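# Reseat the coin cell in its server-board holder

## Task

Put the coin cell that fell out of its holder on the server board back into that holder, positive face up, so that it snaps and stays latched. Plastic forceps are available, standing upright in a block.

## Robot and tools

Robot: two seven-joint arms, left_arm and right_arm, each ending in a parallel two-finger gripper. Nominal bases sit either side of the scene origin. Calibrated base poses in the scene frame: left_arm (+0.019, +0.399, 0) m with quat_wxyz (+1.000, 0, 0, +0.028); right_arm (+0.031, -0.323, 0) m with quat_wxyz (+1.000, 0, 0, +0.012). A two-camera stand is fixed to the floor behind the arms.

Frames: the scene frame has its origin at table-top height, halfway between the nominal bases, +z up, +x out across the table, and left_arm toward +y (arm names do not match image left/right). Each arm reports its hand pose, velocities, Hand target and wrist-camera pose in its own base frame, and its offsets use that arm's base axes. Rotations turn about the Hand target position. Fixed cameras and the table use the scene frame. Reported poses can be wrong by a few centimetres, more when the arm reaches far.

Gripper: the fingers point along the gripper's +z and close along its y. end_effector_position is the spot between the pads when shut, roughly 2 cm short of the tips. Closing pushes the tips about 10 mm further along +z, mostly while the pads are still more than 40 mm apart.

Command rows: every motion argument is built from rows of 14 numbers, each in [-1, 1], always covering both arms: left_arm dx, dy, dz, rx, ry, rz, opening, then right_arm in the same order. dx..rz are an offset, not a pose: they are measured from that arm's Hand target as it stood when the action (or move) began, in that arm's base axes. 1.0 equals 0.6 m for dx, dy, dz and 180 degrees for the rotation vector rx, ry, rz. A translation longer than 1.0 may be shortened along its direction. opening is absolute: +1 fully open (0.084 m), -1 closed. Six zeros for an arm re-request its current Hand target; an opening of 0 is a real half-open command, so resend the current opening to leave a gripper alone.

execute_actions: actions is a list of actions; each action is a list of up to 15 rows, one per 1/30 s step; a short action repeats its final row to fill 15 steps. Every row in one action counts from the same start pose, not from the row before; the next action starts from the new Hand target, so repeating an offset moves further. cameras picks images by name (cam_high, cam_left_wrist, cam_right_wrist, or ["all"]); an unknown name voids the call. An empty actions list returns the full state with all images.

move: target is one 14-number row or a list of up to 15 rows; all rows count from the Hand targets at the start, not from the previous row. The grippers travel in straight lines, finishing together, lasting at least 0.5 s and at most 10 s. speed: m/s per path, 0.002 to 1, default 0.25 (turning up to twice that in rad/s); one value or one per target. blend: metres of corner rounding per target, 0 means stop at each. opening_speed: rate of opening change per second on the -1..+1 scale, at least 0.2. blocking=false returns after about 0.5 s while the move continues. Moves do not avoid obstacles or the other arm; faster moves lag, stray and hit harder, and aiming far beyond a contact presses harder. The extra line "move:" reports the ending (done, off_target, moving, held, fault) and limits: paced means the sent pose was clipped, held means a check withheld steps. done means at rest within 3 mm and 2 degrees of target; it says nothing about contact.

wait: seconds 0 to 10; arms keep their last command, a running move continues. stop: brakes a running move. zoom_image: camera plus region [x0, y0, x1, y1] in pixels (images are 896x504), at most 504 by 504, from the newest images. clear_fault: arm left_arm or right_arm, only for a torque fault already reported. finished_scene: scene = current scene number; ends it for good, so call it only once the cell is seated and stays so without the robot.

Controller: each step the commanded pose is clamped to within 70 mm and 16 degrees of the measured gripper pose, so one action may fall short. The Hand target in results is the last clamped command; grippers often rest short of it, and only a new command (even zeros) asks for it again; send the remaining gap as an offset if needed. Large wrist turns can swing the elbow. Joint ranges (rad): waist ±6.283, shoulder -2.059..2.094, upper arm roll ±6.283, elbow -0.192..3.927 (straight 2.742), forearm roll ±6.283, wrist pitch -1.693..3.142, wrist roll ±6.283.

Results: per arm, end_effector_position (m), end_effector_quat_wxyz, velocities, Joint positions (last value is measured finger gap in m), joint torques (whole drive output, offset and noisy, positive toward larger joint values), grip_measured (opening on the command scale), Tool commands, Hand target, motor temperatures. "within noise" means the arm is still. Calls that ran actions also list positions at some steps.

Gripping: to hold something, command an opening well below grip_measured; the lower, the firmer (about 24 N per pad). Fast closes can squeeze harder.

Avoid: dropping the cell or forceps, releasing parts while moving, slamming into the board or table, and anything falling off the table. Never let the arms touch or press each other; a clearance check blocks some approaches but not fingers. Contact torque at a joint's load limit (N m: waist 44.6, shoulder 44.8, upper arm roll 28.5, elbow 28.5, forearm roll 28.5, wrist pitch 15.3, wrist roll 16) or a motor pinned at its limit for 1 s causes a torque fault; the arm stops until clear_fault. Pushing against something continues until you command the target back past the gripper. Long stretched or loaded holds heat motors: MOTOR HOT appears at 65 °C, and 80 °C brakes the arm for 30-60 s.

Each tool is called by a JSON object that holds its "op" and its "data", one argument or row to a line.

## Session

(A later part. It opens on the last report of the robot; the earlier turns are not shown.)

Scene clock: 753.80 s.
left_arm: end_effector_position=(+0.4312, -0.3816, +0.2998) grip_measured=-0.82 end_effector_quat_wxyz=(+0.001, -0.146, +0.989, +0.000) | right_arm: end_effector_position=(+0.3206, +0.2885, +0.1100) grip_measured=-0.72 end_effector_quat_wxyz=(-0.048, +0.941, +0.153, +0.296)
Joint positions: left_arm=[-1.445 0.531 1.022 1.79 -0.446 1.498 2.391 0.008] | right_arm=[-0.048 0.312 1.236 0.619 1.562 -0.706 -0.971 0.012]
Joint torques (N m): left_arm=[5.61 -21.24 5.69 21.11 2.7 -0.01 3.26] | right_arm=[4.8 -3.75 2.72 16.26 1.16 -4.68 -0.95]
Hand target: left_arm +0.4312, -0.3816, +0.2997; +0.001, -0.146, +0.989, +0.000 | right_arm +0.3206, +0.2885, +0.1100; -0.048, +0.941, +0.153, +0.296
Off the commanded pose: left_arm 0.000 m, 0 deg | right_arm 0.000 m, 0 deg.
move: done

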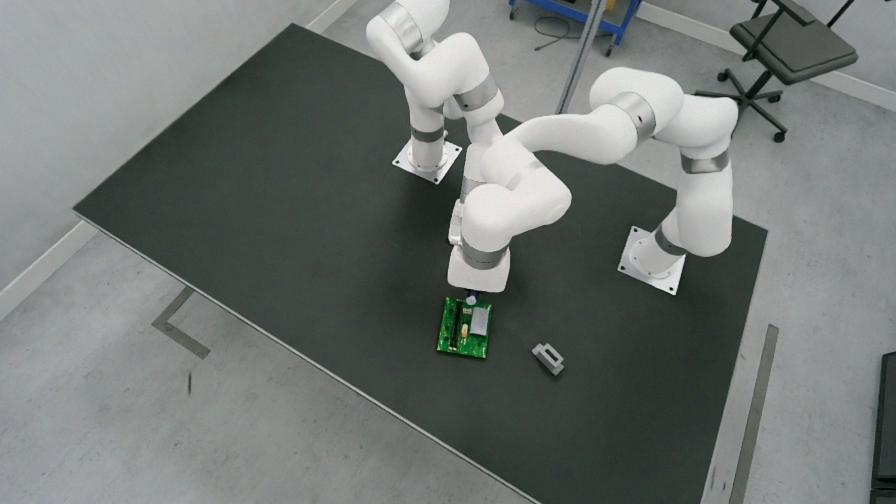

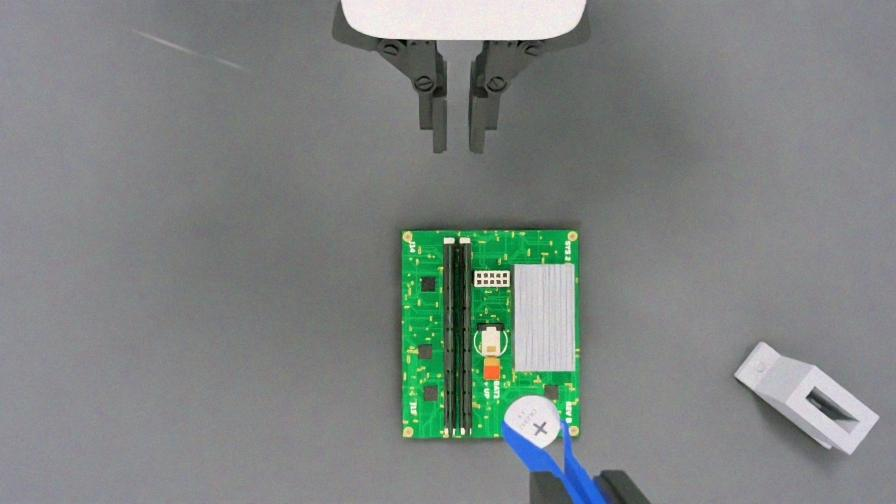

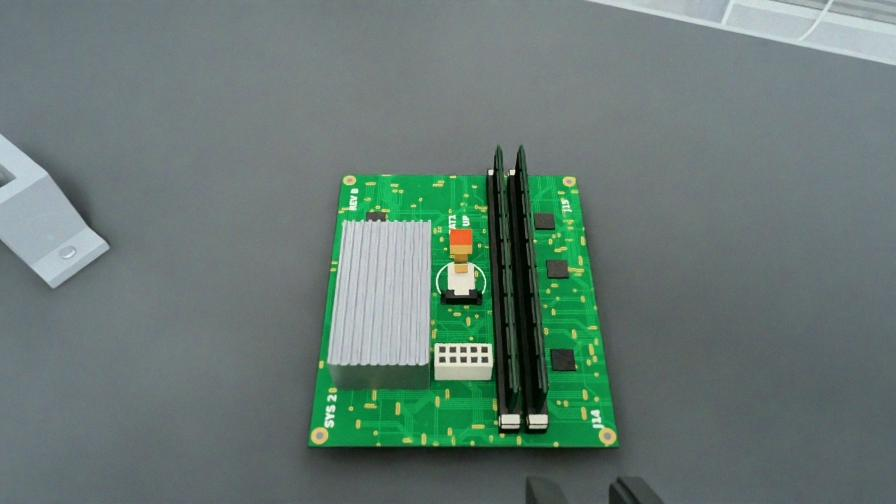

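{"op": "move", "data": {
  "target": [
    [0, 0, 0, 0, 0, 0, -0.80, 0.015, 0.05, 0.05, 0.3633, 0.1219, -0.3214, -0.7],
    [0, 0, 0, 0, 0, 0, -0.80, 0.0363, 0.1152, 0.0367, 0.7267, 0.2438, -0.6427, -0.7]
  ],
  "speed": 0.5,
  "blend": [0.02, 0],
  "cameras": ["all"]
}}

Scene clock: 803.20 s.
left_arm: end_effector_position=(+0.4312, -0.3816, +0.2997) grip_measured=-0.82 end_effector_quat_wxyz=(+0.001, -0.146, +0.989, +0.000) | right_arm: end_effector_position=(+0.3423, +0.3576, +0.1320) grip_measured=-0.72 end_effector_quat_wxyz=(+0.531, -0.135, +0.832, +0.087)
Joint positions: left_arm=[-1.445 0.532 1.022 1.79 -0.446 1.498 2.391 0.008] | right_arm=[-0.694 -0.917 1.701 0.778 3.631 0.119 0.624 0.012]
Joint torques (N m): left_arm=[5.77 -17.85 5.76 20.91 2.63 -0.02 3.11] | right_arm=[-4.48 2.51 -19.63 11.58 1.96 -1.6 0.89]
Hand target: left_arm +0.4312, -0.3816, +0.2997; +0.001, -0.146, +0.989, +0.000 | right_arm +0.3423, +0.3576, +0.1320; +0.531, -0.135, +0.832, +0.087
Off the commanded pose: left_arm 0.000 m, 0 deg | right_arm 0.000 m, 0 deg.
move: done; limits=paced

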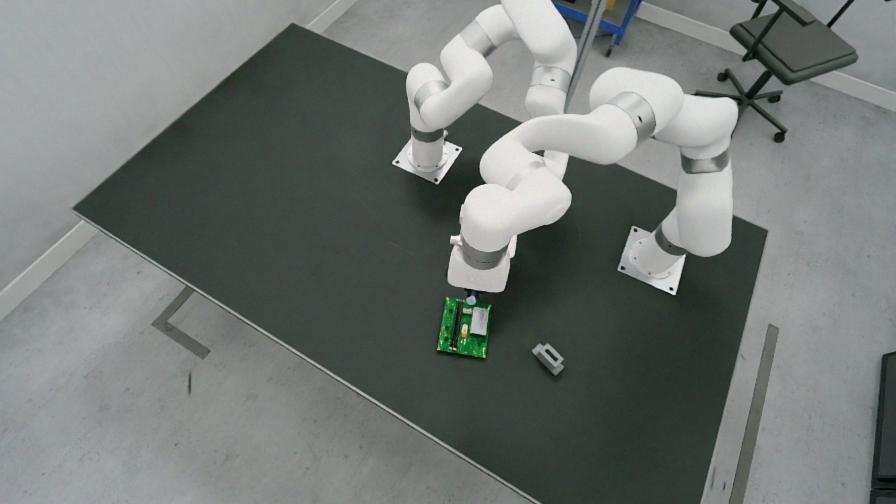

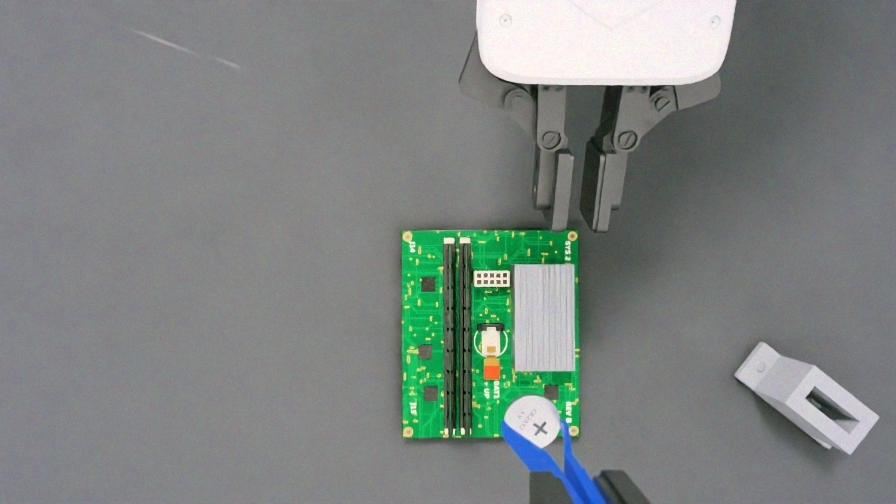

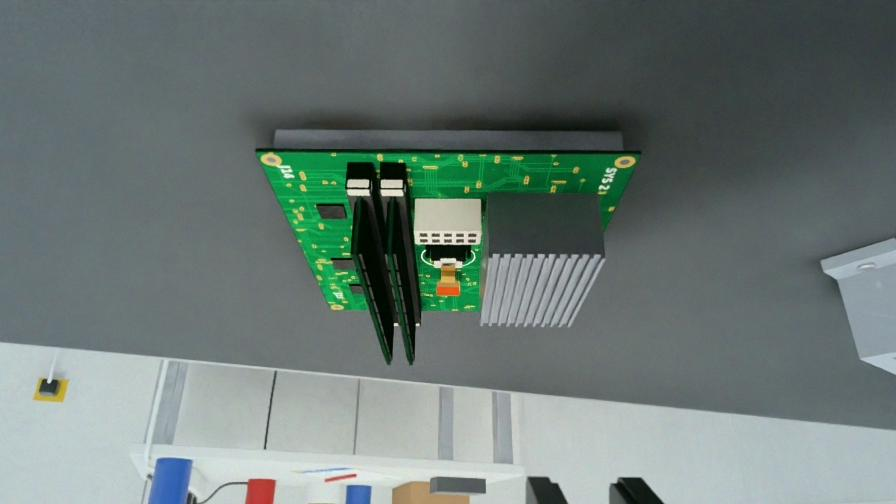

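{"op": "zoom_image", "data": {
  "camera": "cam_right_wrist",
  "region": [400, 190, 500, 310]
}}

Scaled by 4.200 from the camera's 896x504 image, which has a finer 1280x720 frame.

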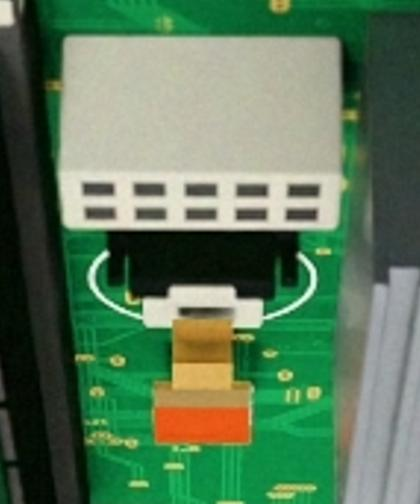

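{"op": "move", "data": {
  "target": [
    [0, 0, 0, 0, 0, 0, -0.80, -0.05, -0.10, 0.02, -0.3998, -0.1339, 0.2687, -0.7],
    [0, 0, 0, 0, 0, 0, -0.80, -0.0858, -0.1317, -0.0967, -0.7997, -0.2678, 0.5373, -0.7]
  ],
  "speed": 0.5,
  "blend": [0.02, 0],
  "cameras": ["cam_right_wrist", "cam_high"]
}}

Scene clock: 896.70 s.
left_arm: end_effector_position=(+0.4312, -0.3816, +0.2997) grip_measured=-0.82 end_effector_quat_wxyz=(+0.001, -0.146, +0.989, +0.000) | right_arm: end_effector_position=(+0.2909, +0.2786, +0.0740) grip_measured=-0.72 end_effector_quat_wxyz=(-0.068, +0.895, +0.145, +0.416)
Joint positions: left_arm=[-1.445 0.532 1.022 1.79 -0.446 1.498 2.391 0.008] | right_arm=[-0.351 -1.341 1.894 0.424 2.252 0.416 -0.605 0.012]
Joint torques (N m): left_arm=[5.74 -17.74 5.76 20.85 2.3 -0.08 2.85] | right_arm=[4.52 1.34 -14.61 -5.07 1.78 -0.63 -0.96]
Hand target: left_arm +0.4312, -0.3816, +0.2997; +0.001, -0.146, +0.989, +0.000 | right_arm +0.2909, +0.2786, +0.0740; -0.068, +0.895, +0.145, +0.416
Off the commanded pose: left_arm 0.000 m, 0 deg | right_arm 0.000 m, 0 deg.
move: done
Images, in order (width x height): cam_high 896x504, cam_right_wrist 896x504.

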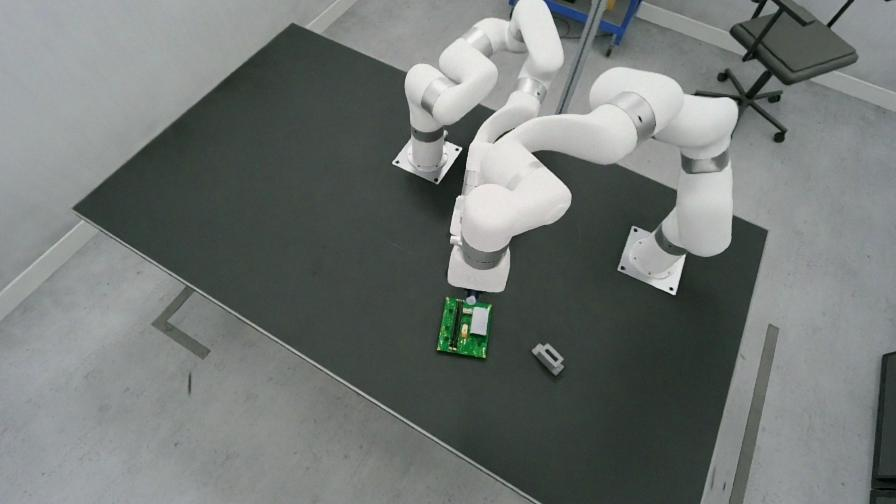

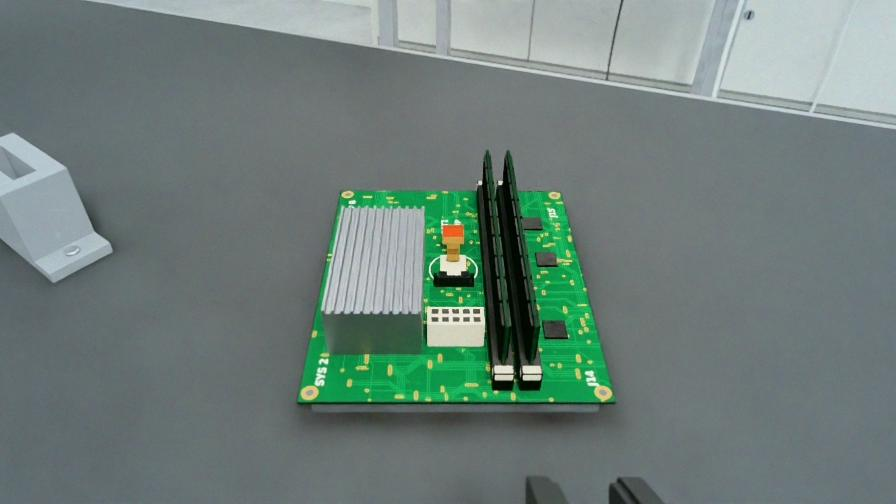

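{"op": "zoom_image", "data": {
  "camera": "cam_right_wrist",
  "region": [415, 215, 495, 300]
}}

{"op": "move", "data": {
  "target": [-0.0353, -0.0118, -0.2583, 0.0241, -0.0797, 0, -0.80, 0, 0, 0, 0, 0, 0, -0.7],
  "speed": 0.12,
  "cameras": ["cam_left_wrist", "cam_right_wrist"]
}}

{"op": "zoom_image", "data": {
  "camera": "cam_right_wrist",
  "region": [395, 170, 515, 310]
}}

{"op": "zoom_image", "data": {
  "camera": "cam_left_wrist",
  "region": [440, 320, 640, 504]
}}

Scaled by 5.929 from the camera's 896x504 image, which has a finer 1280x720 frame.

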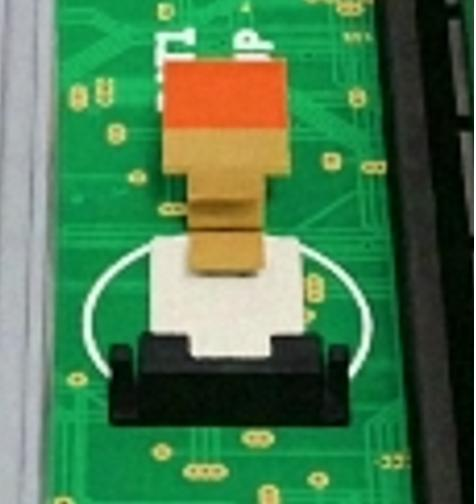

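Scene clock: 901.70 s.
left_arm: end_effector_position=(+0.4100, -0.3887, +0.1448) grip_measured=-0.82 end_effector_quat_wxyz=(+0.130, -0.145, +0.981, +0.019) | right_arm: end_effector_position=(+0.2909, +0.2786, +0.0740) grip_measured=-0.72 end_effector_quat_wxyz=(-0.068, +0.895, +0.145, +0.416)
Joint positions: left_arm=[-1.766 0.575 1.063 1.24 -0.352 0.837 2.261 0.008] | right_arm=[-0.351 -1.341 1.894 0.424 2.253 0.416 -0.605 0.012]
Joint torques (N m): left_arm=[-3.71 -13.78 8.3 15.37 -2.17 -3.48 -3.26] | right_arm=[4.62 1.65 -14.43 -4.86 2.18 -0.67 -0.93]
Hand target: left_arm +0.4100, -0.3887, +0.1447; +0.130, -0.145, +0.981, +0.019 | right_arm +0.2909, +0.2786, +0.0740; -0.068, +0.895, +0.145, +0.416
Off the commanded pose: left_arm 0.000 m, 0 deg | right_arm 0.000 m, 0 deg.
move: done
Images, in order (width x height): cam_left_wrist 896x504, cam_right_wrist 896x504.

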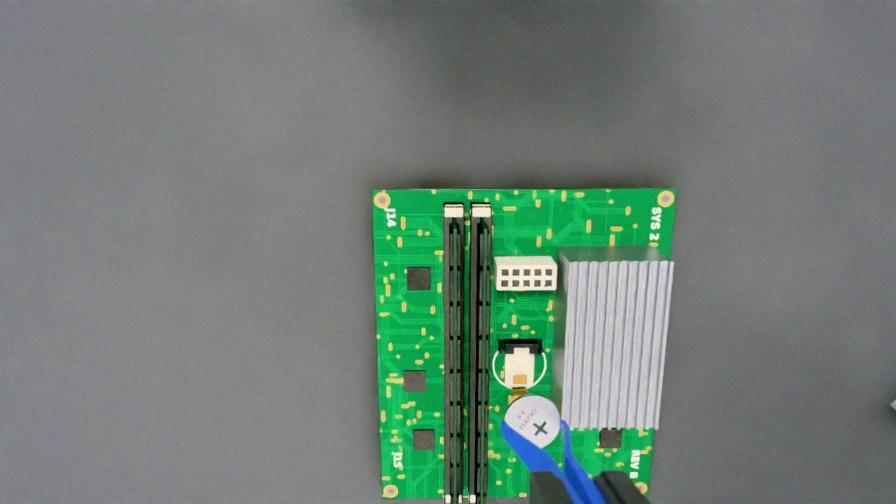

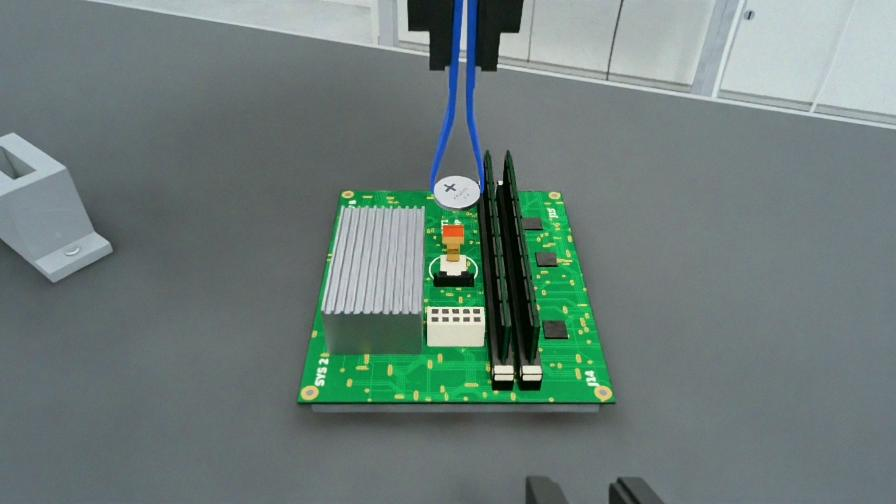

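Scaled by 3.600 from the camera's 896x504 image, which has a finer 1280x720 frame.

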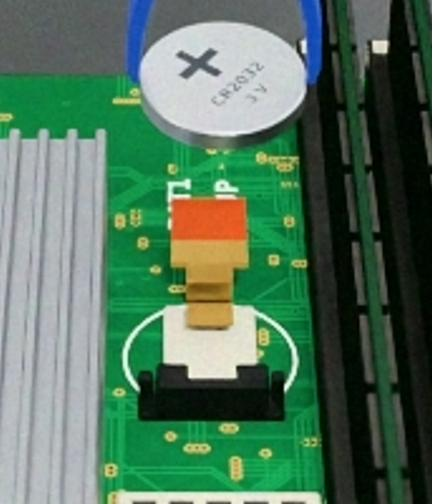

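Scaled by 2.520 from the camera's 896x504 image, which has a finer 1280x720 frame.

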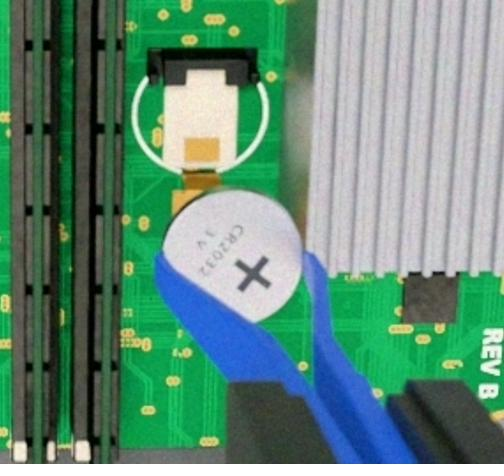

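{"op": "move", "data": {
  "target": [-0.0161, -0.0049, -0.0455, 0.0080, -0.0266, 0, -0.80, 0, 0, 0, 0, 0, 0, -0.7],
  "speed": 0.06,
  "cameras": ["cam_left_wrist", "cam_right_wrist"]
}}

{"op": "zoom_image", "data": {
  "camera": "cam_right_wrist",
  "region": [405, 190, 505, 300]
}}

{"op": "zoom_image", "data": {
  "camera": "cam_left_wrist",
  "region": [440, 320, 640, 504]
}}

Scene clock: 948.87 s.
left_arm: end_effector_position=(+0.4004, -0.3916, +0.1175) grip_measured=-0.82 end_effector_quat_wxyz=(+0.173, -0.144, +0.974, +0.026) | right_arm: end_effector_position=(+0.2909, +0.2786, +0.0740) grip_measured=-0.72 end_effector_quat_wxyz=(-0.068, +0.895, +0.145, +0.416)
Joint positions: left_arm=[-1.842 0.63 1.074 1.158 -0.339 0.709 2.194 0.008] | right_arm=[-0.351 -1.341 1.894 0.424 2.253 0.416 -0.605 0.012]
Joint torques (N m): left_arm=[-4.4 -14.4 16.77 14.32 2.5 -3.31 -3.21] | right_arm=[4.73 1.51 -14.41 -4.77 2.31 -0.74 -0.93]
Hand target: left_arm +0.4003, -0.3916, +0.1174; +0.173, -0.144, +0.974, +0.026 | right_arm +0.2909, +0.2786, +0.0740; -0.068, +0.895, +0.145, +0.416
Off the commanded pose: left_arm 0.000 m, 0 deg | right_arm 0.000 m, 0 deg.
move: done
Images, in order (width x height): cam_left_wrist 896x504, cam_right_wrist 896x504.

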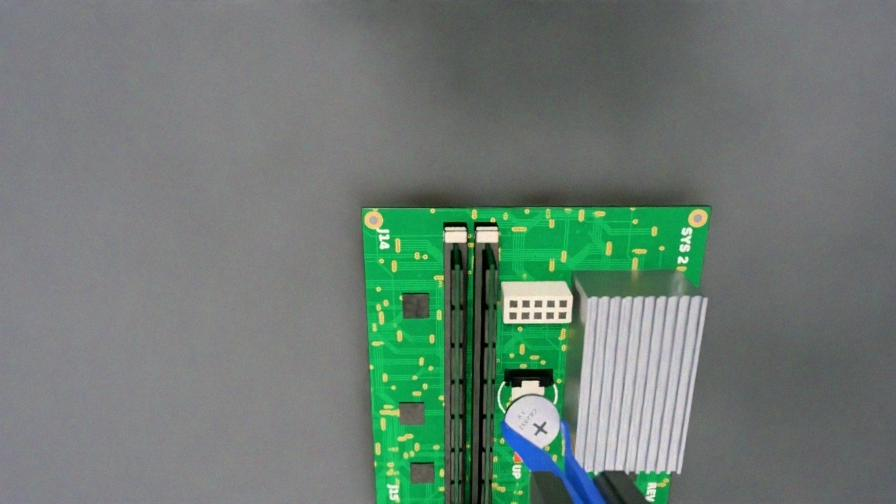

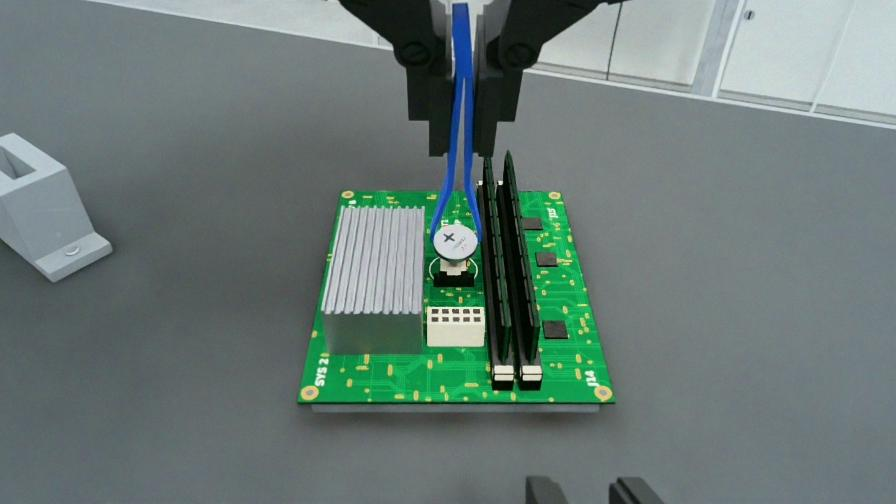

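Scaled by 4.582 from the camera's 896x504 image, which has a finer 1280x720 frame.

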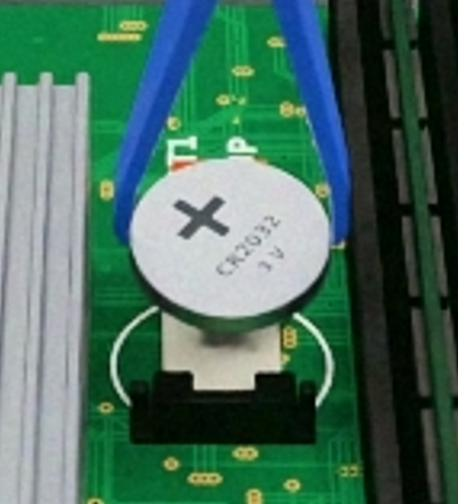

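Scaled by 2.520 from the camera's 896x504 image, which has a finer 1280x720 frame.

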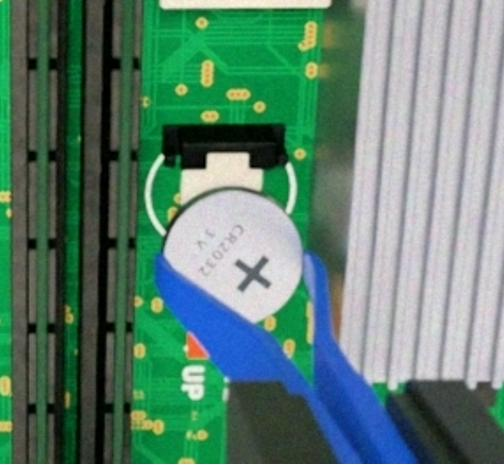

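{"op": "zoom_image", "data": {
  "camera": "cam_right_wrist",
  "region": [425, 215, 485, 290]
}}

Scaled by 6.720 from the camera's 896x504 image, which has a finer 1280x720 frame.

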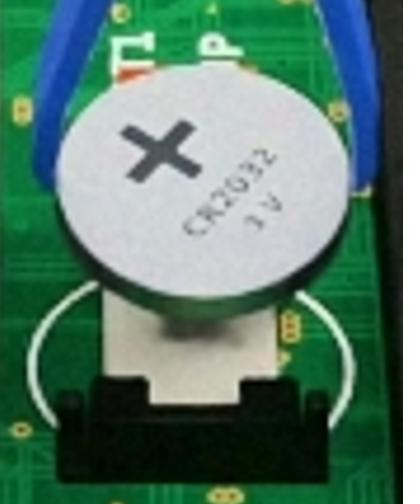

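{"op": "move", "data": {
  "target": [
    [0, 0, 0, 0, 0, 0, -0.80, -0.0395, -0.0132, 0, 0, 0, 0, -0.7],
    [-0.0145, -0.0031, -0.0122, 0.00963, -0.0319, 0, -0.80, -0.0395, -0.0132, 0, 0, 0, 0, -0.7]
  ],
  "speed": 0.06,
  "cameras": ["cam_left_wrist", "cam_right_wrist"]
}}

{"op": "zoom_image", "data": {
  "camera": "cam_right_wrist",
  "region": [425, 190, 485, 280]
}}

{"op": "zoom_image", "data": {
  "camera": "cam_left_wrist",
  "region": [460, 350, 610, 480]
}}

Scene clock: 1027.37 s.
left_arm: end_effector_position=(+0.3917, -0.3935, +0.1101) grip_measured=-0.82 end_effector_quat_wxyz=(+0.224, -0.142, +0.964, +0.033) | right_arm: end_effector_position=(+0.2672, +0.2707, +0.0740) grip_measured=-0.72 end_effector_quat_wxyz=(-0.068, +0.895, +0.145, +0.416)
Joint positions: left_arm=[-1.949 0.688 1.128 1.096 -0.305 0.626 2.108 0.008] | right_arm=[-0.251 -1.279 1.918 0.374 2.236 0.344 -0.549 0.012]
Joint torques (N m): left_arm=[-4.23 -13.49 18.24 12.7 2.66 -3.44 -3.38] | right_arm=[4.63 10.07 -13.29 -4.97 -2.87 -5.23 0.96]
Hand target: left_arm +0.3916, -0.3935, +0.1101; +0.224, -0.142, +0.964, +0.033 | right_arm +0.2672, +0.2707, +0.0740; -0.068, +0.895, +0.145, +0.416
Off the commanded pose: left_arm 0.000 m, 0 deg | right_arm 0.000 m, 0 deg.
move: done
Images, in order (width x height): cam_left_wrist 896x504, cam_right_wrist 896x504.

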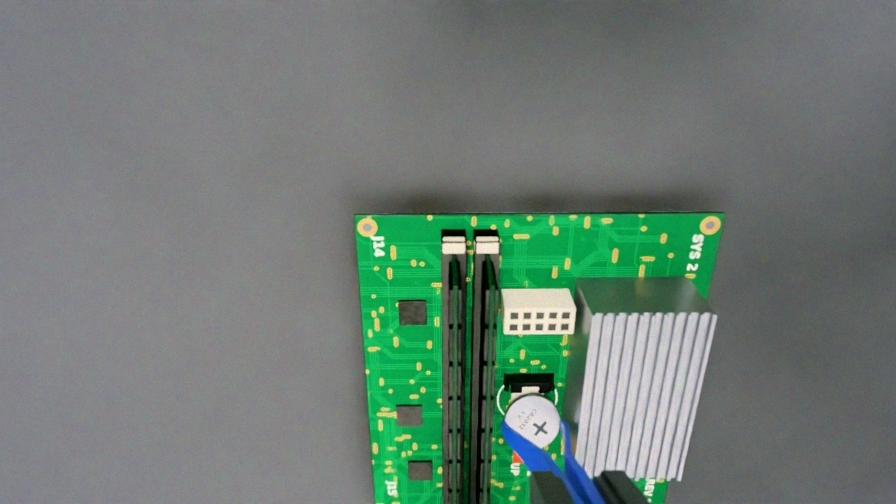

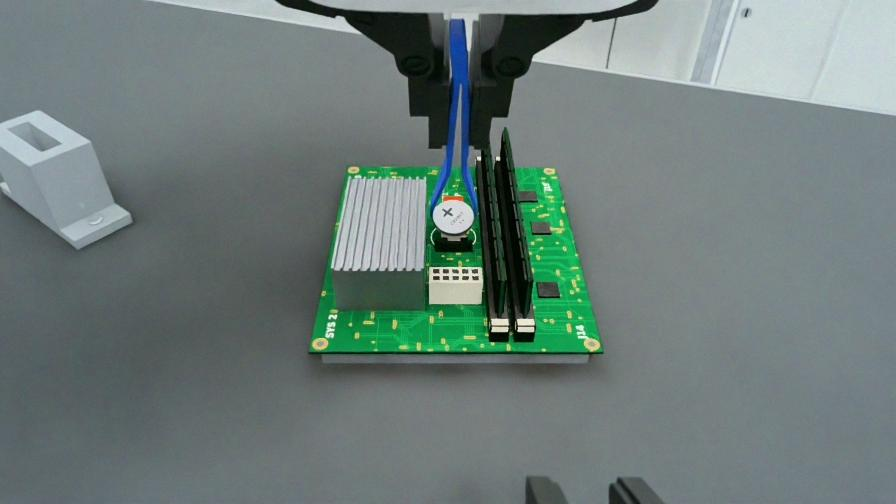

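Scaled by 5.600 from the camera's 896x504 image, which has a finer 1280x720 frame.

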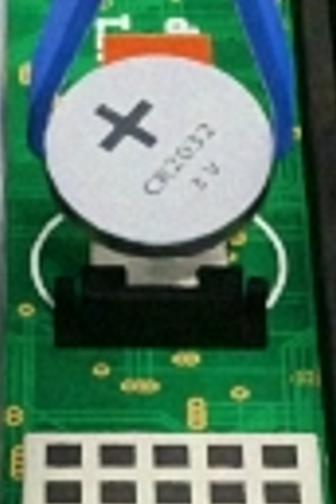

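Scaled by 3.360 from the camera's 896x504 image, which has a finer 1280x720 frame.

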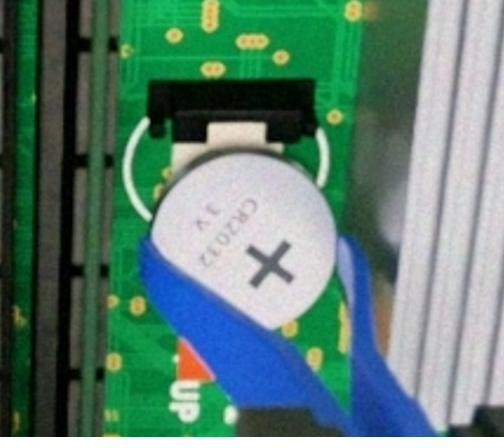

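{"op": "move", "data": {
  "target": [
    [0.00127, 0.0004, 0, 0, 0, 0, -0.80, 0, 0, 0, 0, 0, 0, -0.7],
    [0.00127, 0.0004, -0.005, 0, 0, 0, -0.80, 0, 0, 0, 0, 0, 0, -0.7]
  ],
  "speed": 0.02,
  "cameras": ["cam_left_wrist", "cam_right_wrist"]
}}

{"op": "zoom_image", "data": {
  "camera": "cam_right_wrist",
  "region": [425, 190, 485, 280]
}}

{"op": "zoom_image", "data": {
  "camera": "cam_left_wrist",
  "region": [460, 350, 610, 480]
}}

Scene clock: 1046.53 s.
left_arm: end_effector_position=(+0.3924, -0.3933, +0.1072) grip_measured=-0.82 end_effector_quat_wxyz=(+0.224, -0.142, +0.964, +0.033) | right_arm: end_effector_position=(+0.2672, +0.2707, +0.0740) grip_measured=-0.72 end_effector_quat_wxyz=(-0.068, +0.895, +0.145, +0.416)
Joint positions: left_arm=[-1.942 0.692 1.12 1.096 -0.308 0.619 2.11 0.008] | right_arm=[-0.251 -1.279 1.918 0.374 2.236 0.344 -0.549 0.012]
Joint torques (N m): left_arm=[5.86 -13.45 10.83 12.89 -2.84 -3.34 3.21] | right_arm=[4.48 9.94 -13.93 -3.84 -2.94 -5.23 1.01]
Hand target: left_arm +0.3924, -0.3933, +0.1071; +0.224, -0.142, +0.964, +0.033 | right_arm +0.2672, +0.2707, +0.0740; -0.068, +0.895, +0.145, +0.416
Off the commanded pose: left_arm 0.000 m, 0 deg | right_arm 0.000 m, 0 deg.
move: done
Images, in order (width x height): cam_left_wrist 896x504, cam_right_wrist 896x504.

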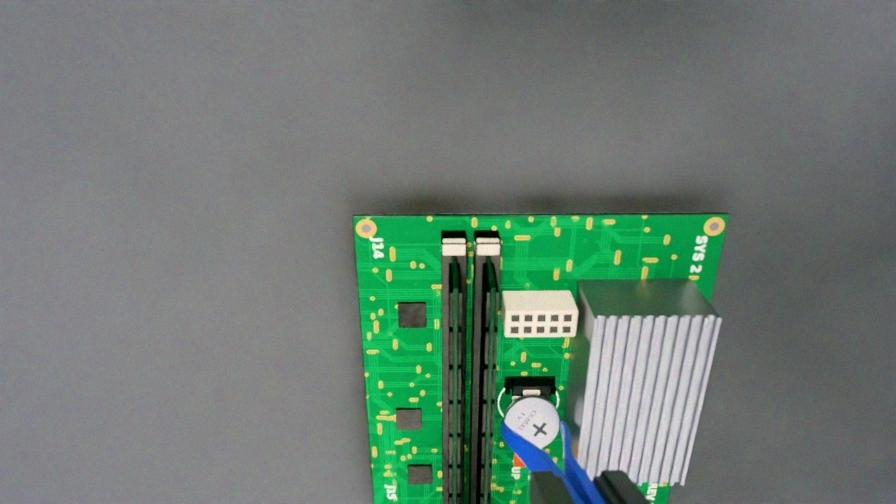

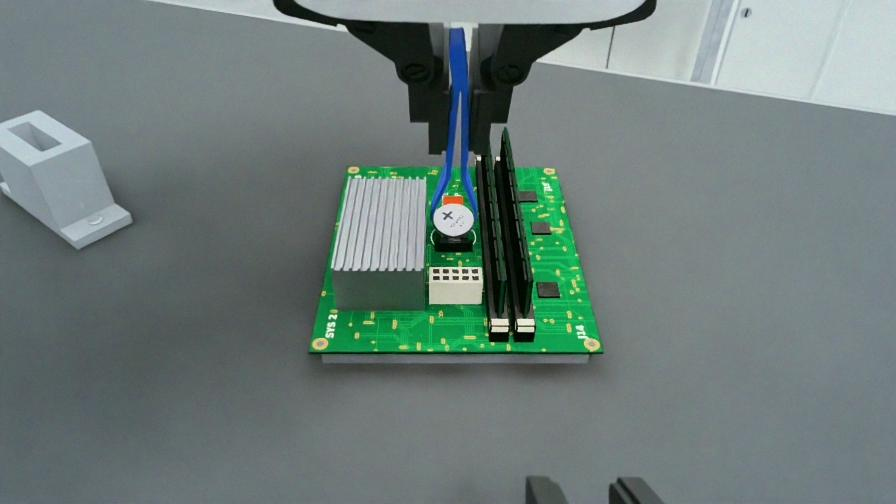

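Scaled by 5.600 from the camera's 896x504 image, which has a finer 1280x720 frame.

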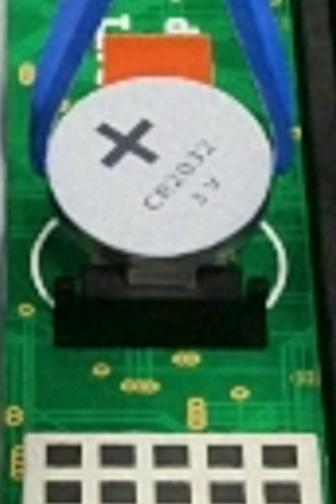

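Scaled by 3.360 from the camera's 896x504 image, which has a finer 1280x720 frame.

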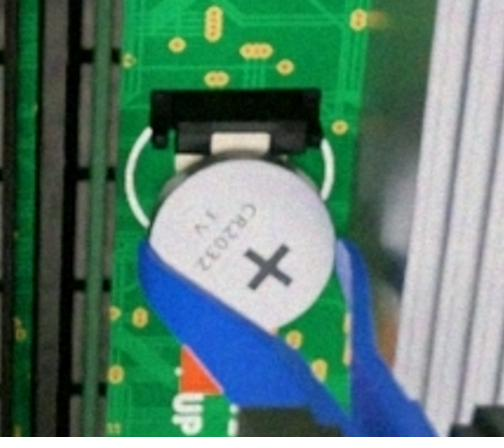

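{"op": "move", "data": {
  "target": [
    [0, 0, 0.006, 0, 0, 0, -0.80, 0, 0, 0, 0, 0, 0, -0.7],
    [0.0041, 0.00125, 0.006, 0, 0, 0, -0.80, 0, 0, 0, 0, 0, 0, -0.7],
    [0.0041, 0.00125, 0.0005, 0, 0, 0, -0.80, 0, 0, 0, 0, 0, 0, -0.7]
  ],
  "speed": 0.02,
  "cameras": ["cam_left_wrist", "cam_right_wrist"]
}}

{"op": "zoom_image", "data": {
  "camera": "cam_right_wrist",
  "region": [425, 190, 485, 280]
}}

{"op": "zoom_image", "data": {
  "camera": "cam_left_wrist",
  "region": [460, 350, 610, 480]
}}

Scene clock: 1077.57 s.
left_arm: end_effector_position=(+0.3949, -0.3925, +0.1075) grip_measured=-0.82 end_effector_quat_wxyz=(+0.224, -0.142, +0.964, +0.033) | right_arm: end_effector_position=(+0.2672, +0.2707, +0.0740) grip_measured=-0.72 end_effector_quat_wxyz=(-0.068, +0.895, +0.145, +0.416)
Joint positions: left_arm=[-1.934 0.693 1.118 1.099 -0.309 0.619 2.115 0.008] | right_arm=[-0.251 -1.279 1.918 0.374 2.236 0.344 -0.549 0.012]
Joint torques (N m): left_arm=[5.12 -13.58 10.59 12.78 -2.27 -3.13 3.17] | right_arm=[4.45 9.91 -14.58 -3.13 -2.87 -5.23 1.01]
Hand target: left_arm +0.3949, -0.3925, +0.1074; +0.224, -0.142, +0.964, +0.033 | right_arm +0.2672, +0.2707, +0.0740; -0.068, +0.895, +0.145, +0.416
Off the commanded pose: left_arm 0.000 m, 0 deg | right_arm 0.000 m, 0 deg.
move: done
Images, in order (width x height): cam_left_wrist 896x504, cam_right_wrist 896x504.

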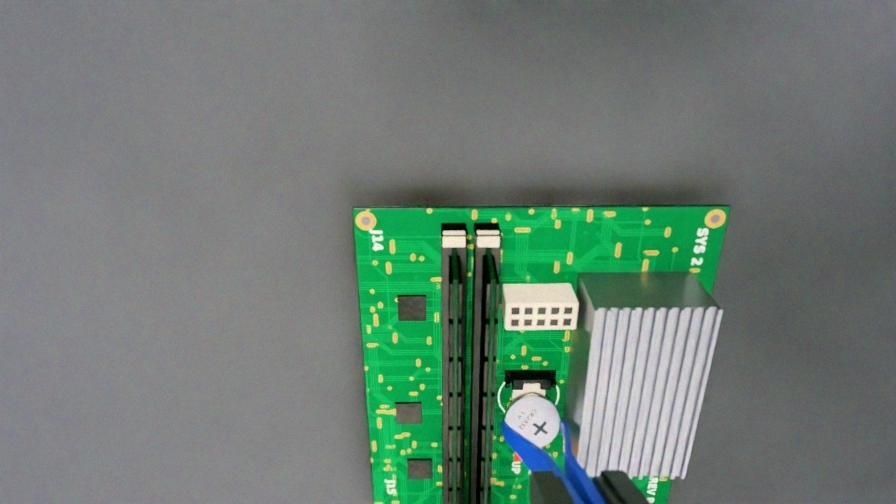

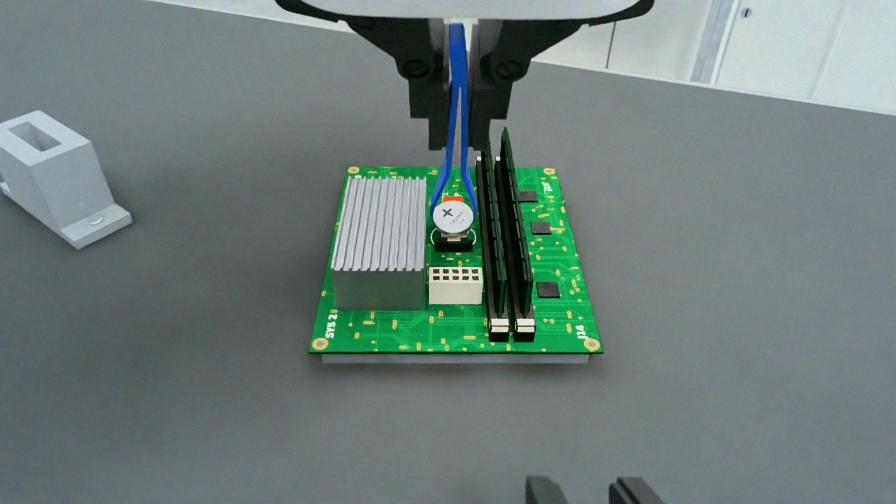

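Scaled by 5.600 from the camera's 896x504 image, which has a finer 1280x720 frame.

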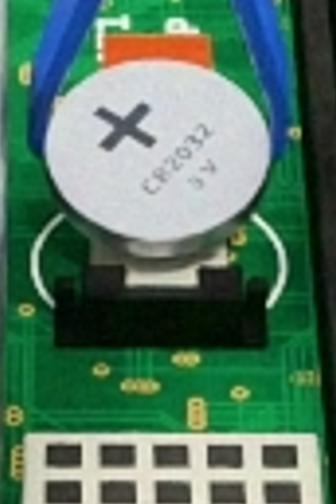

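Scaled by 3.360 from the camera's 896x504 image, which has a finer 1280x720 frame.

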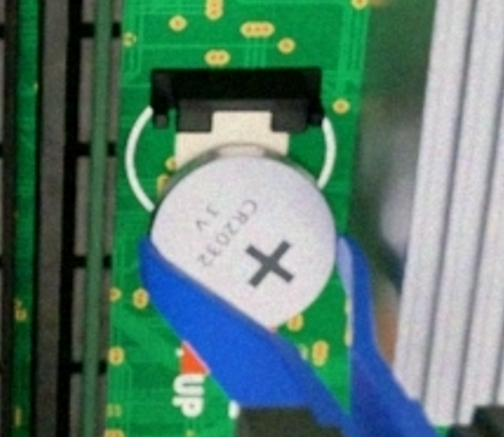

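{"op": "move", "data": {
  "target": [
    [0, 0, -0.0025, 0, 0, 0, -0.80, 0, 0, 0, 0, 0, 0, -0.7]
  ],
  "speed": 0.02,
  "cameras": ["cam_left_wrist", "cam_right_wrist"]
}}

{"op": "zoom_image", "data": {
  "camera": "cam_right_wrist",
  "region": [425, 190, 485, 280]
}}

{"op": "zoom_image", "data": {
  "camera": "cam_left_wrist",
  "region": [460, 350, 610, 480]
}}

Scene clock: 1085.97 s.
left_arm: end_effector_position=(+0.3949, -0.3925, +0.1060) grip_measured=-0.82 end_effector_quat_wxyz=(+0.224, -0.142, +0.964, +0.033) | right_arm: end_effector_position=(+0.2672, +0.2707, +0.0740) grip_measured=-0.72 end_effector_quat_wxyz=(-0.068, +0.895, +0.145, +0.416)
Joint positions: left_arm=[-1.932 0.695 1.114 1.098 -0.311 0.616 2.115 0.008] | right_arm=[-0.251 -1.279 1.918 0.374 2.236 0.344 -0.549 0.012]
Joint torques (N m): left_arm=[5.22 -13.67 10.26 12.71 -2.3 -3.63 3.24] | right_arm=[4.45 9.73 -15.13 -2.59 -2.87 -5.27 1.04]
Hand target: left_arm +0.3949, -0.3925, +0.1059; +0.224, -0.142, +0.964, +0.033 | right_arm +0.2672, +0.2707, +0.0740; -0.068, +0.895, +0.145, +0.416
Off the commanded pose: left_arm 0.000 m, 0 deg | right_arm 0.000 m, 0 deg.
move: done
Images, in order (width x height): cam_left_wrist 896x504, cam_right_wrist 896x504.

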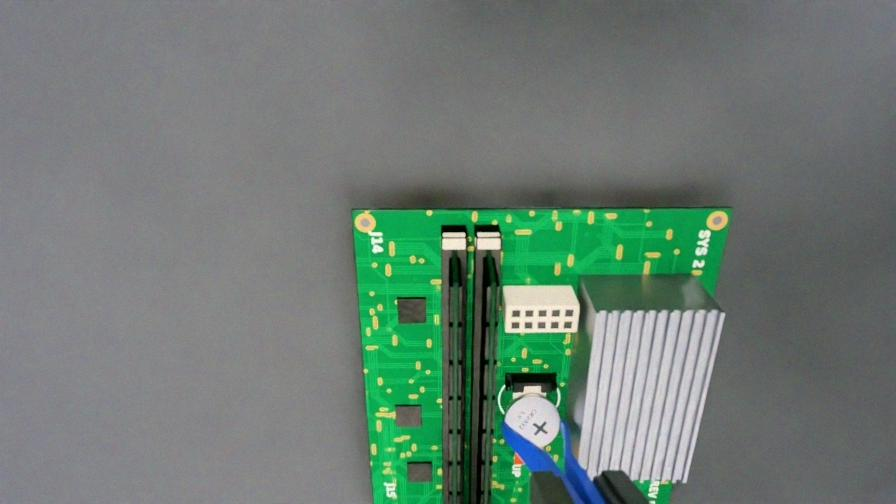

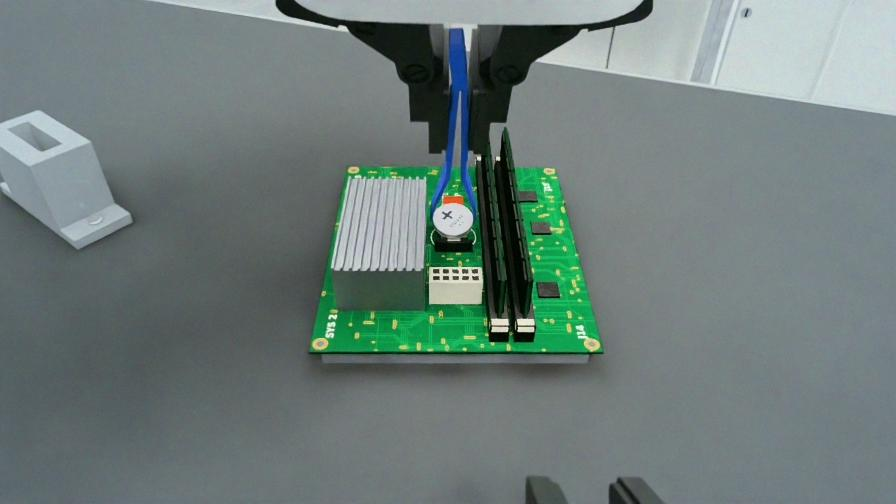

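Scaled by 5.600 from the camera's 896x504 image, which has a finer 1280x720 frame.

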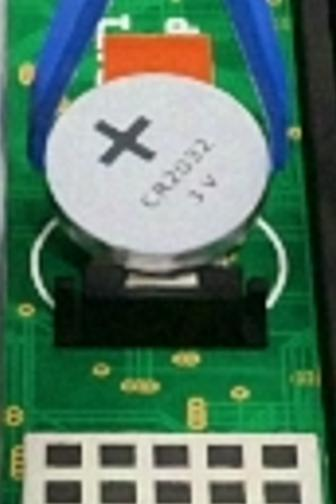

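Scaled by 3.360 from the camera's 896x504 image, which has a finer 1280x720 frame.

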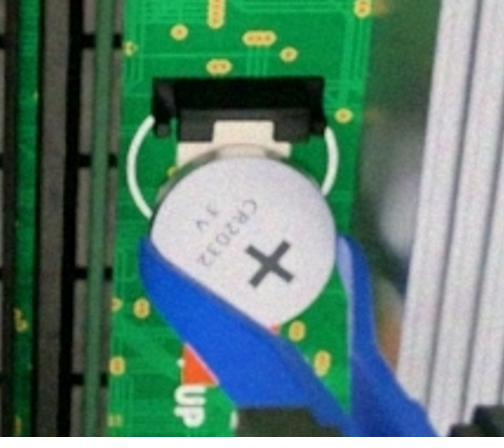

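{"op": "move", "data": {
  "target": [
    [0, 0, -0.0028, 0, 0, 0, -0.80, 0, 0, 0, 0, 0, 0, -0.7]
  ],
  "speed": 0.02,
  "cameras": ["cam_left_wrist", "cam_right_wrist"]
}}

{"op": "zoom_image", "data": {
  "camera": "cam_right_wrist",
  "region": [425, 190, 485, 280]
}}

{"op": "zoom_image", "data": {
  "camera": "cam_left_wrist",
  "region": [460, 350, 610, 480]
}}

Scene clock: 1114.77 s.
left_arm: end_effector_position=(+0.3949, -0.3925, +0.1043) grip_measured=-0.82 end_effector_quat_wxyz=(+0.224, -0.142, +0.964, +0.033) | right_arm: end_effector_position=(+0.2672, +0.2707, +0.0740) grip_measured=-0.72 end_effector_quat_wxyz=(-0.068, +0.895, +0.145, +0.416)
Joint positions: left_arm=[-1.929 0.697 1.11 1.098 -0.313 0.612 2.115 0.008] | right_arm=[-0.251 -1.279 1.918 0.374 2.236 0.344 -0.549 0.012]
Joint torques (N m): left_arm=[6 -13.19 10.72 12.44 -2.43 -3.58 3.21] | right_arm=[4.35 9.5 -15.62 -2.58 -2.79 -5.28 0.98]
Motor temperatures (°C): left_arm=[36 36 36 43 30 38 37] | right_arm=[31 34 39 36 33 39 39]
Hand target: left_arm +0.3949, -0.3925, +0.1042; +0.224, -0.142, +0.964, +0.033 | right_arm +0.2672, +0.2707, +0.0740; -0.068, +0.895, +0.145, +0.416
Off the commanded pose: left_arm 0.000 m, 0 deg | right_arm 0.000 m, 0 deg.
move: done
Images, in order (width x height): cam_left_wrist 896x504, cam_right_wrist 896x504.

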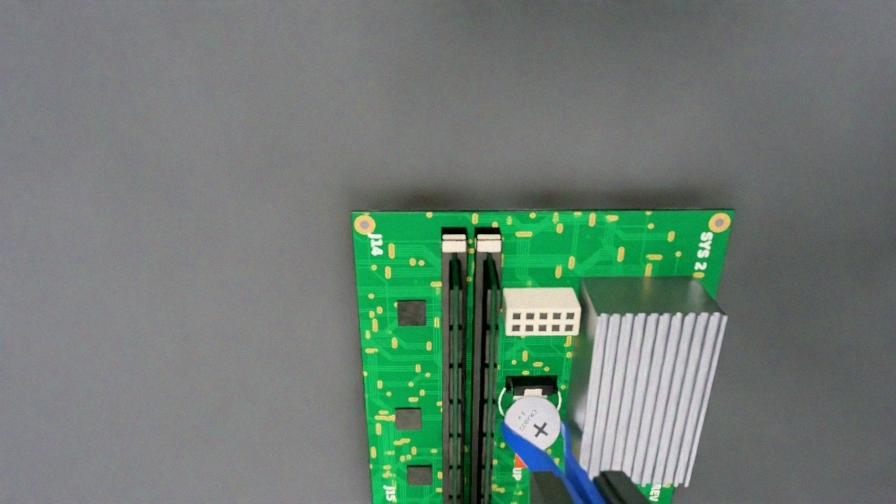

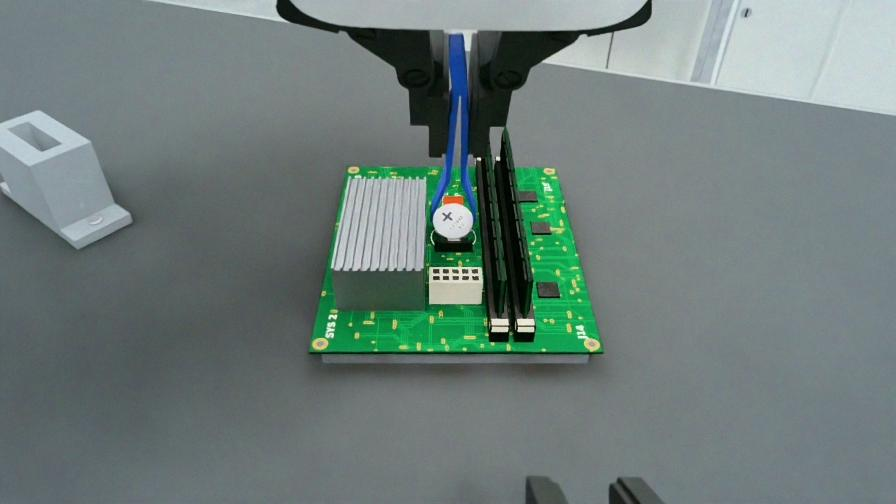

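Scaled by 5.600 from the camera's 896x504 image, which has a finer 1280x720 frame.

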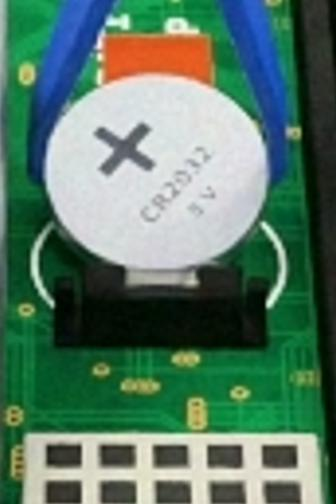

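Scaled by 3.360 from the camera's 896x504 image, which has a finer 1280x720 frame.

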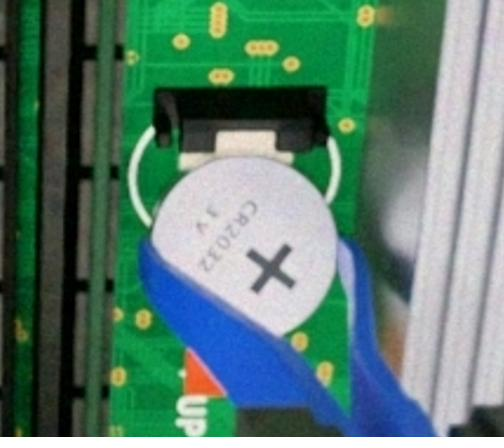

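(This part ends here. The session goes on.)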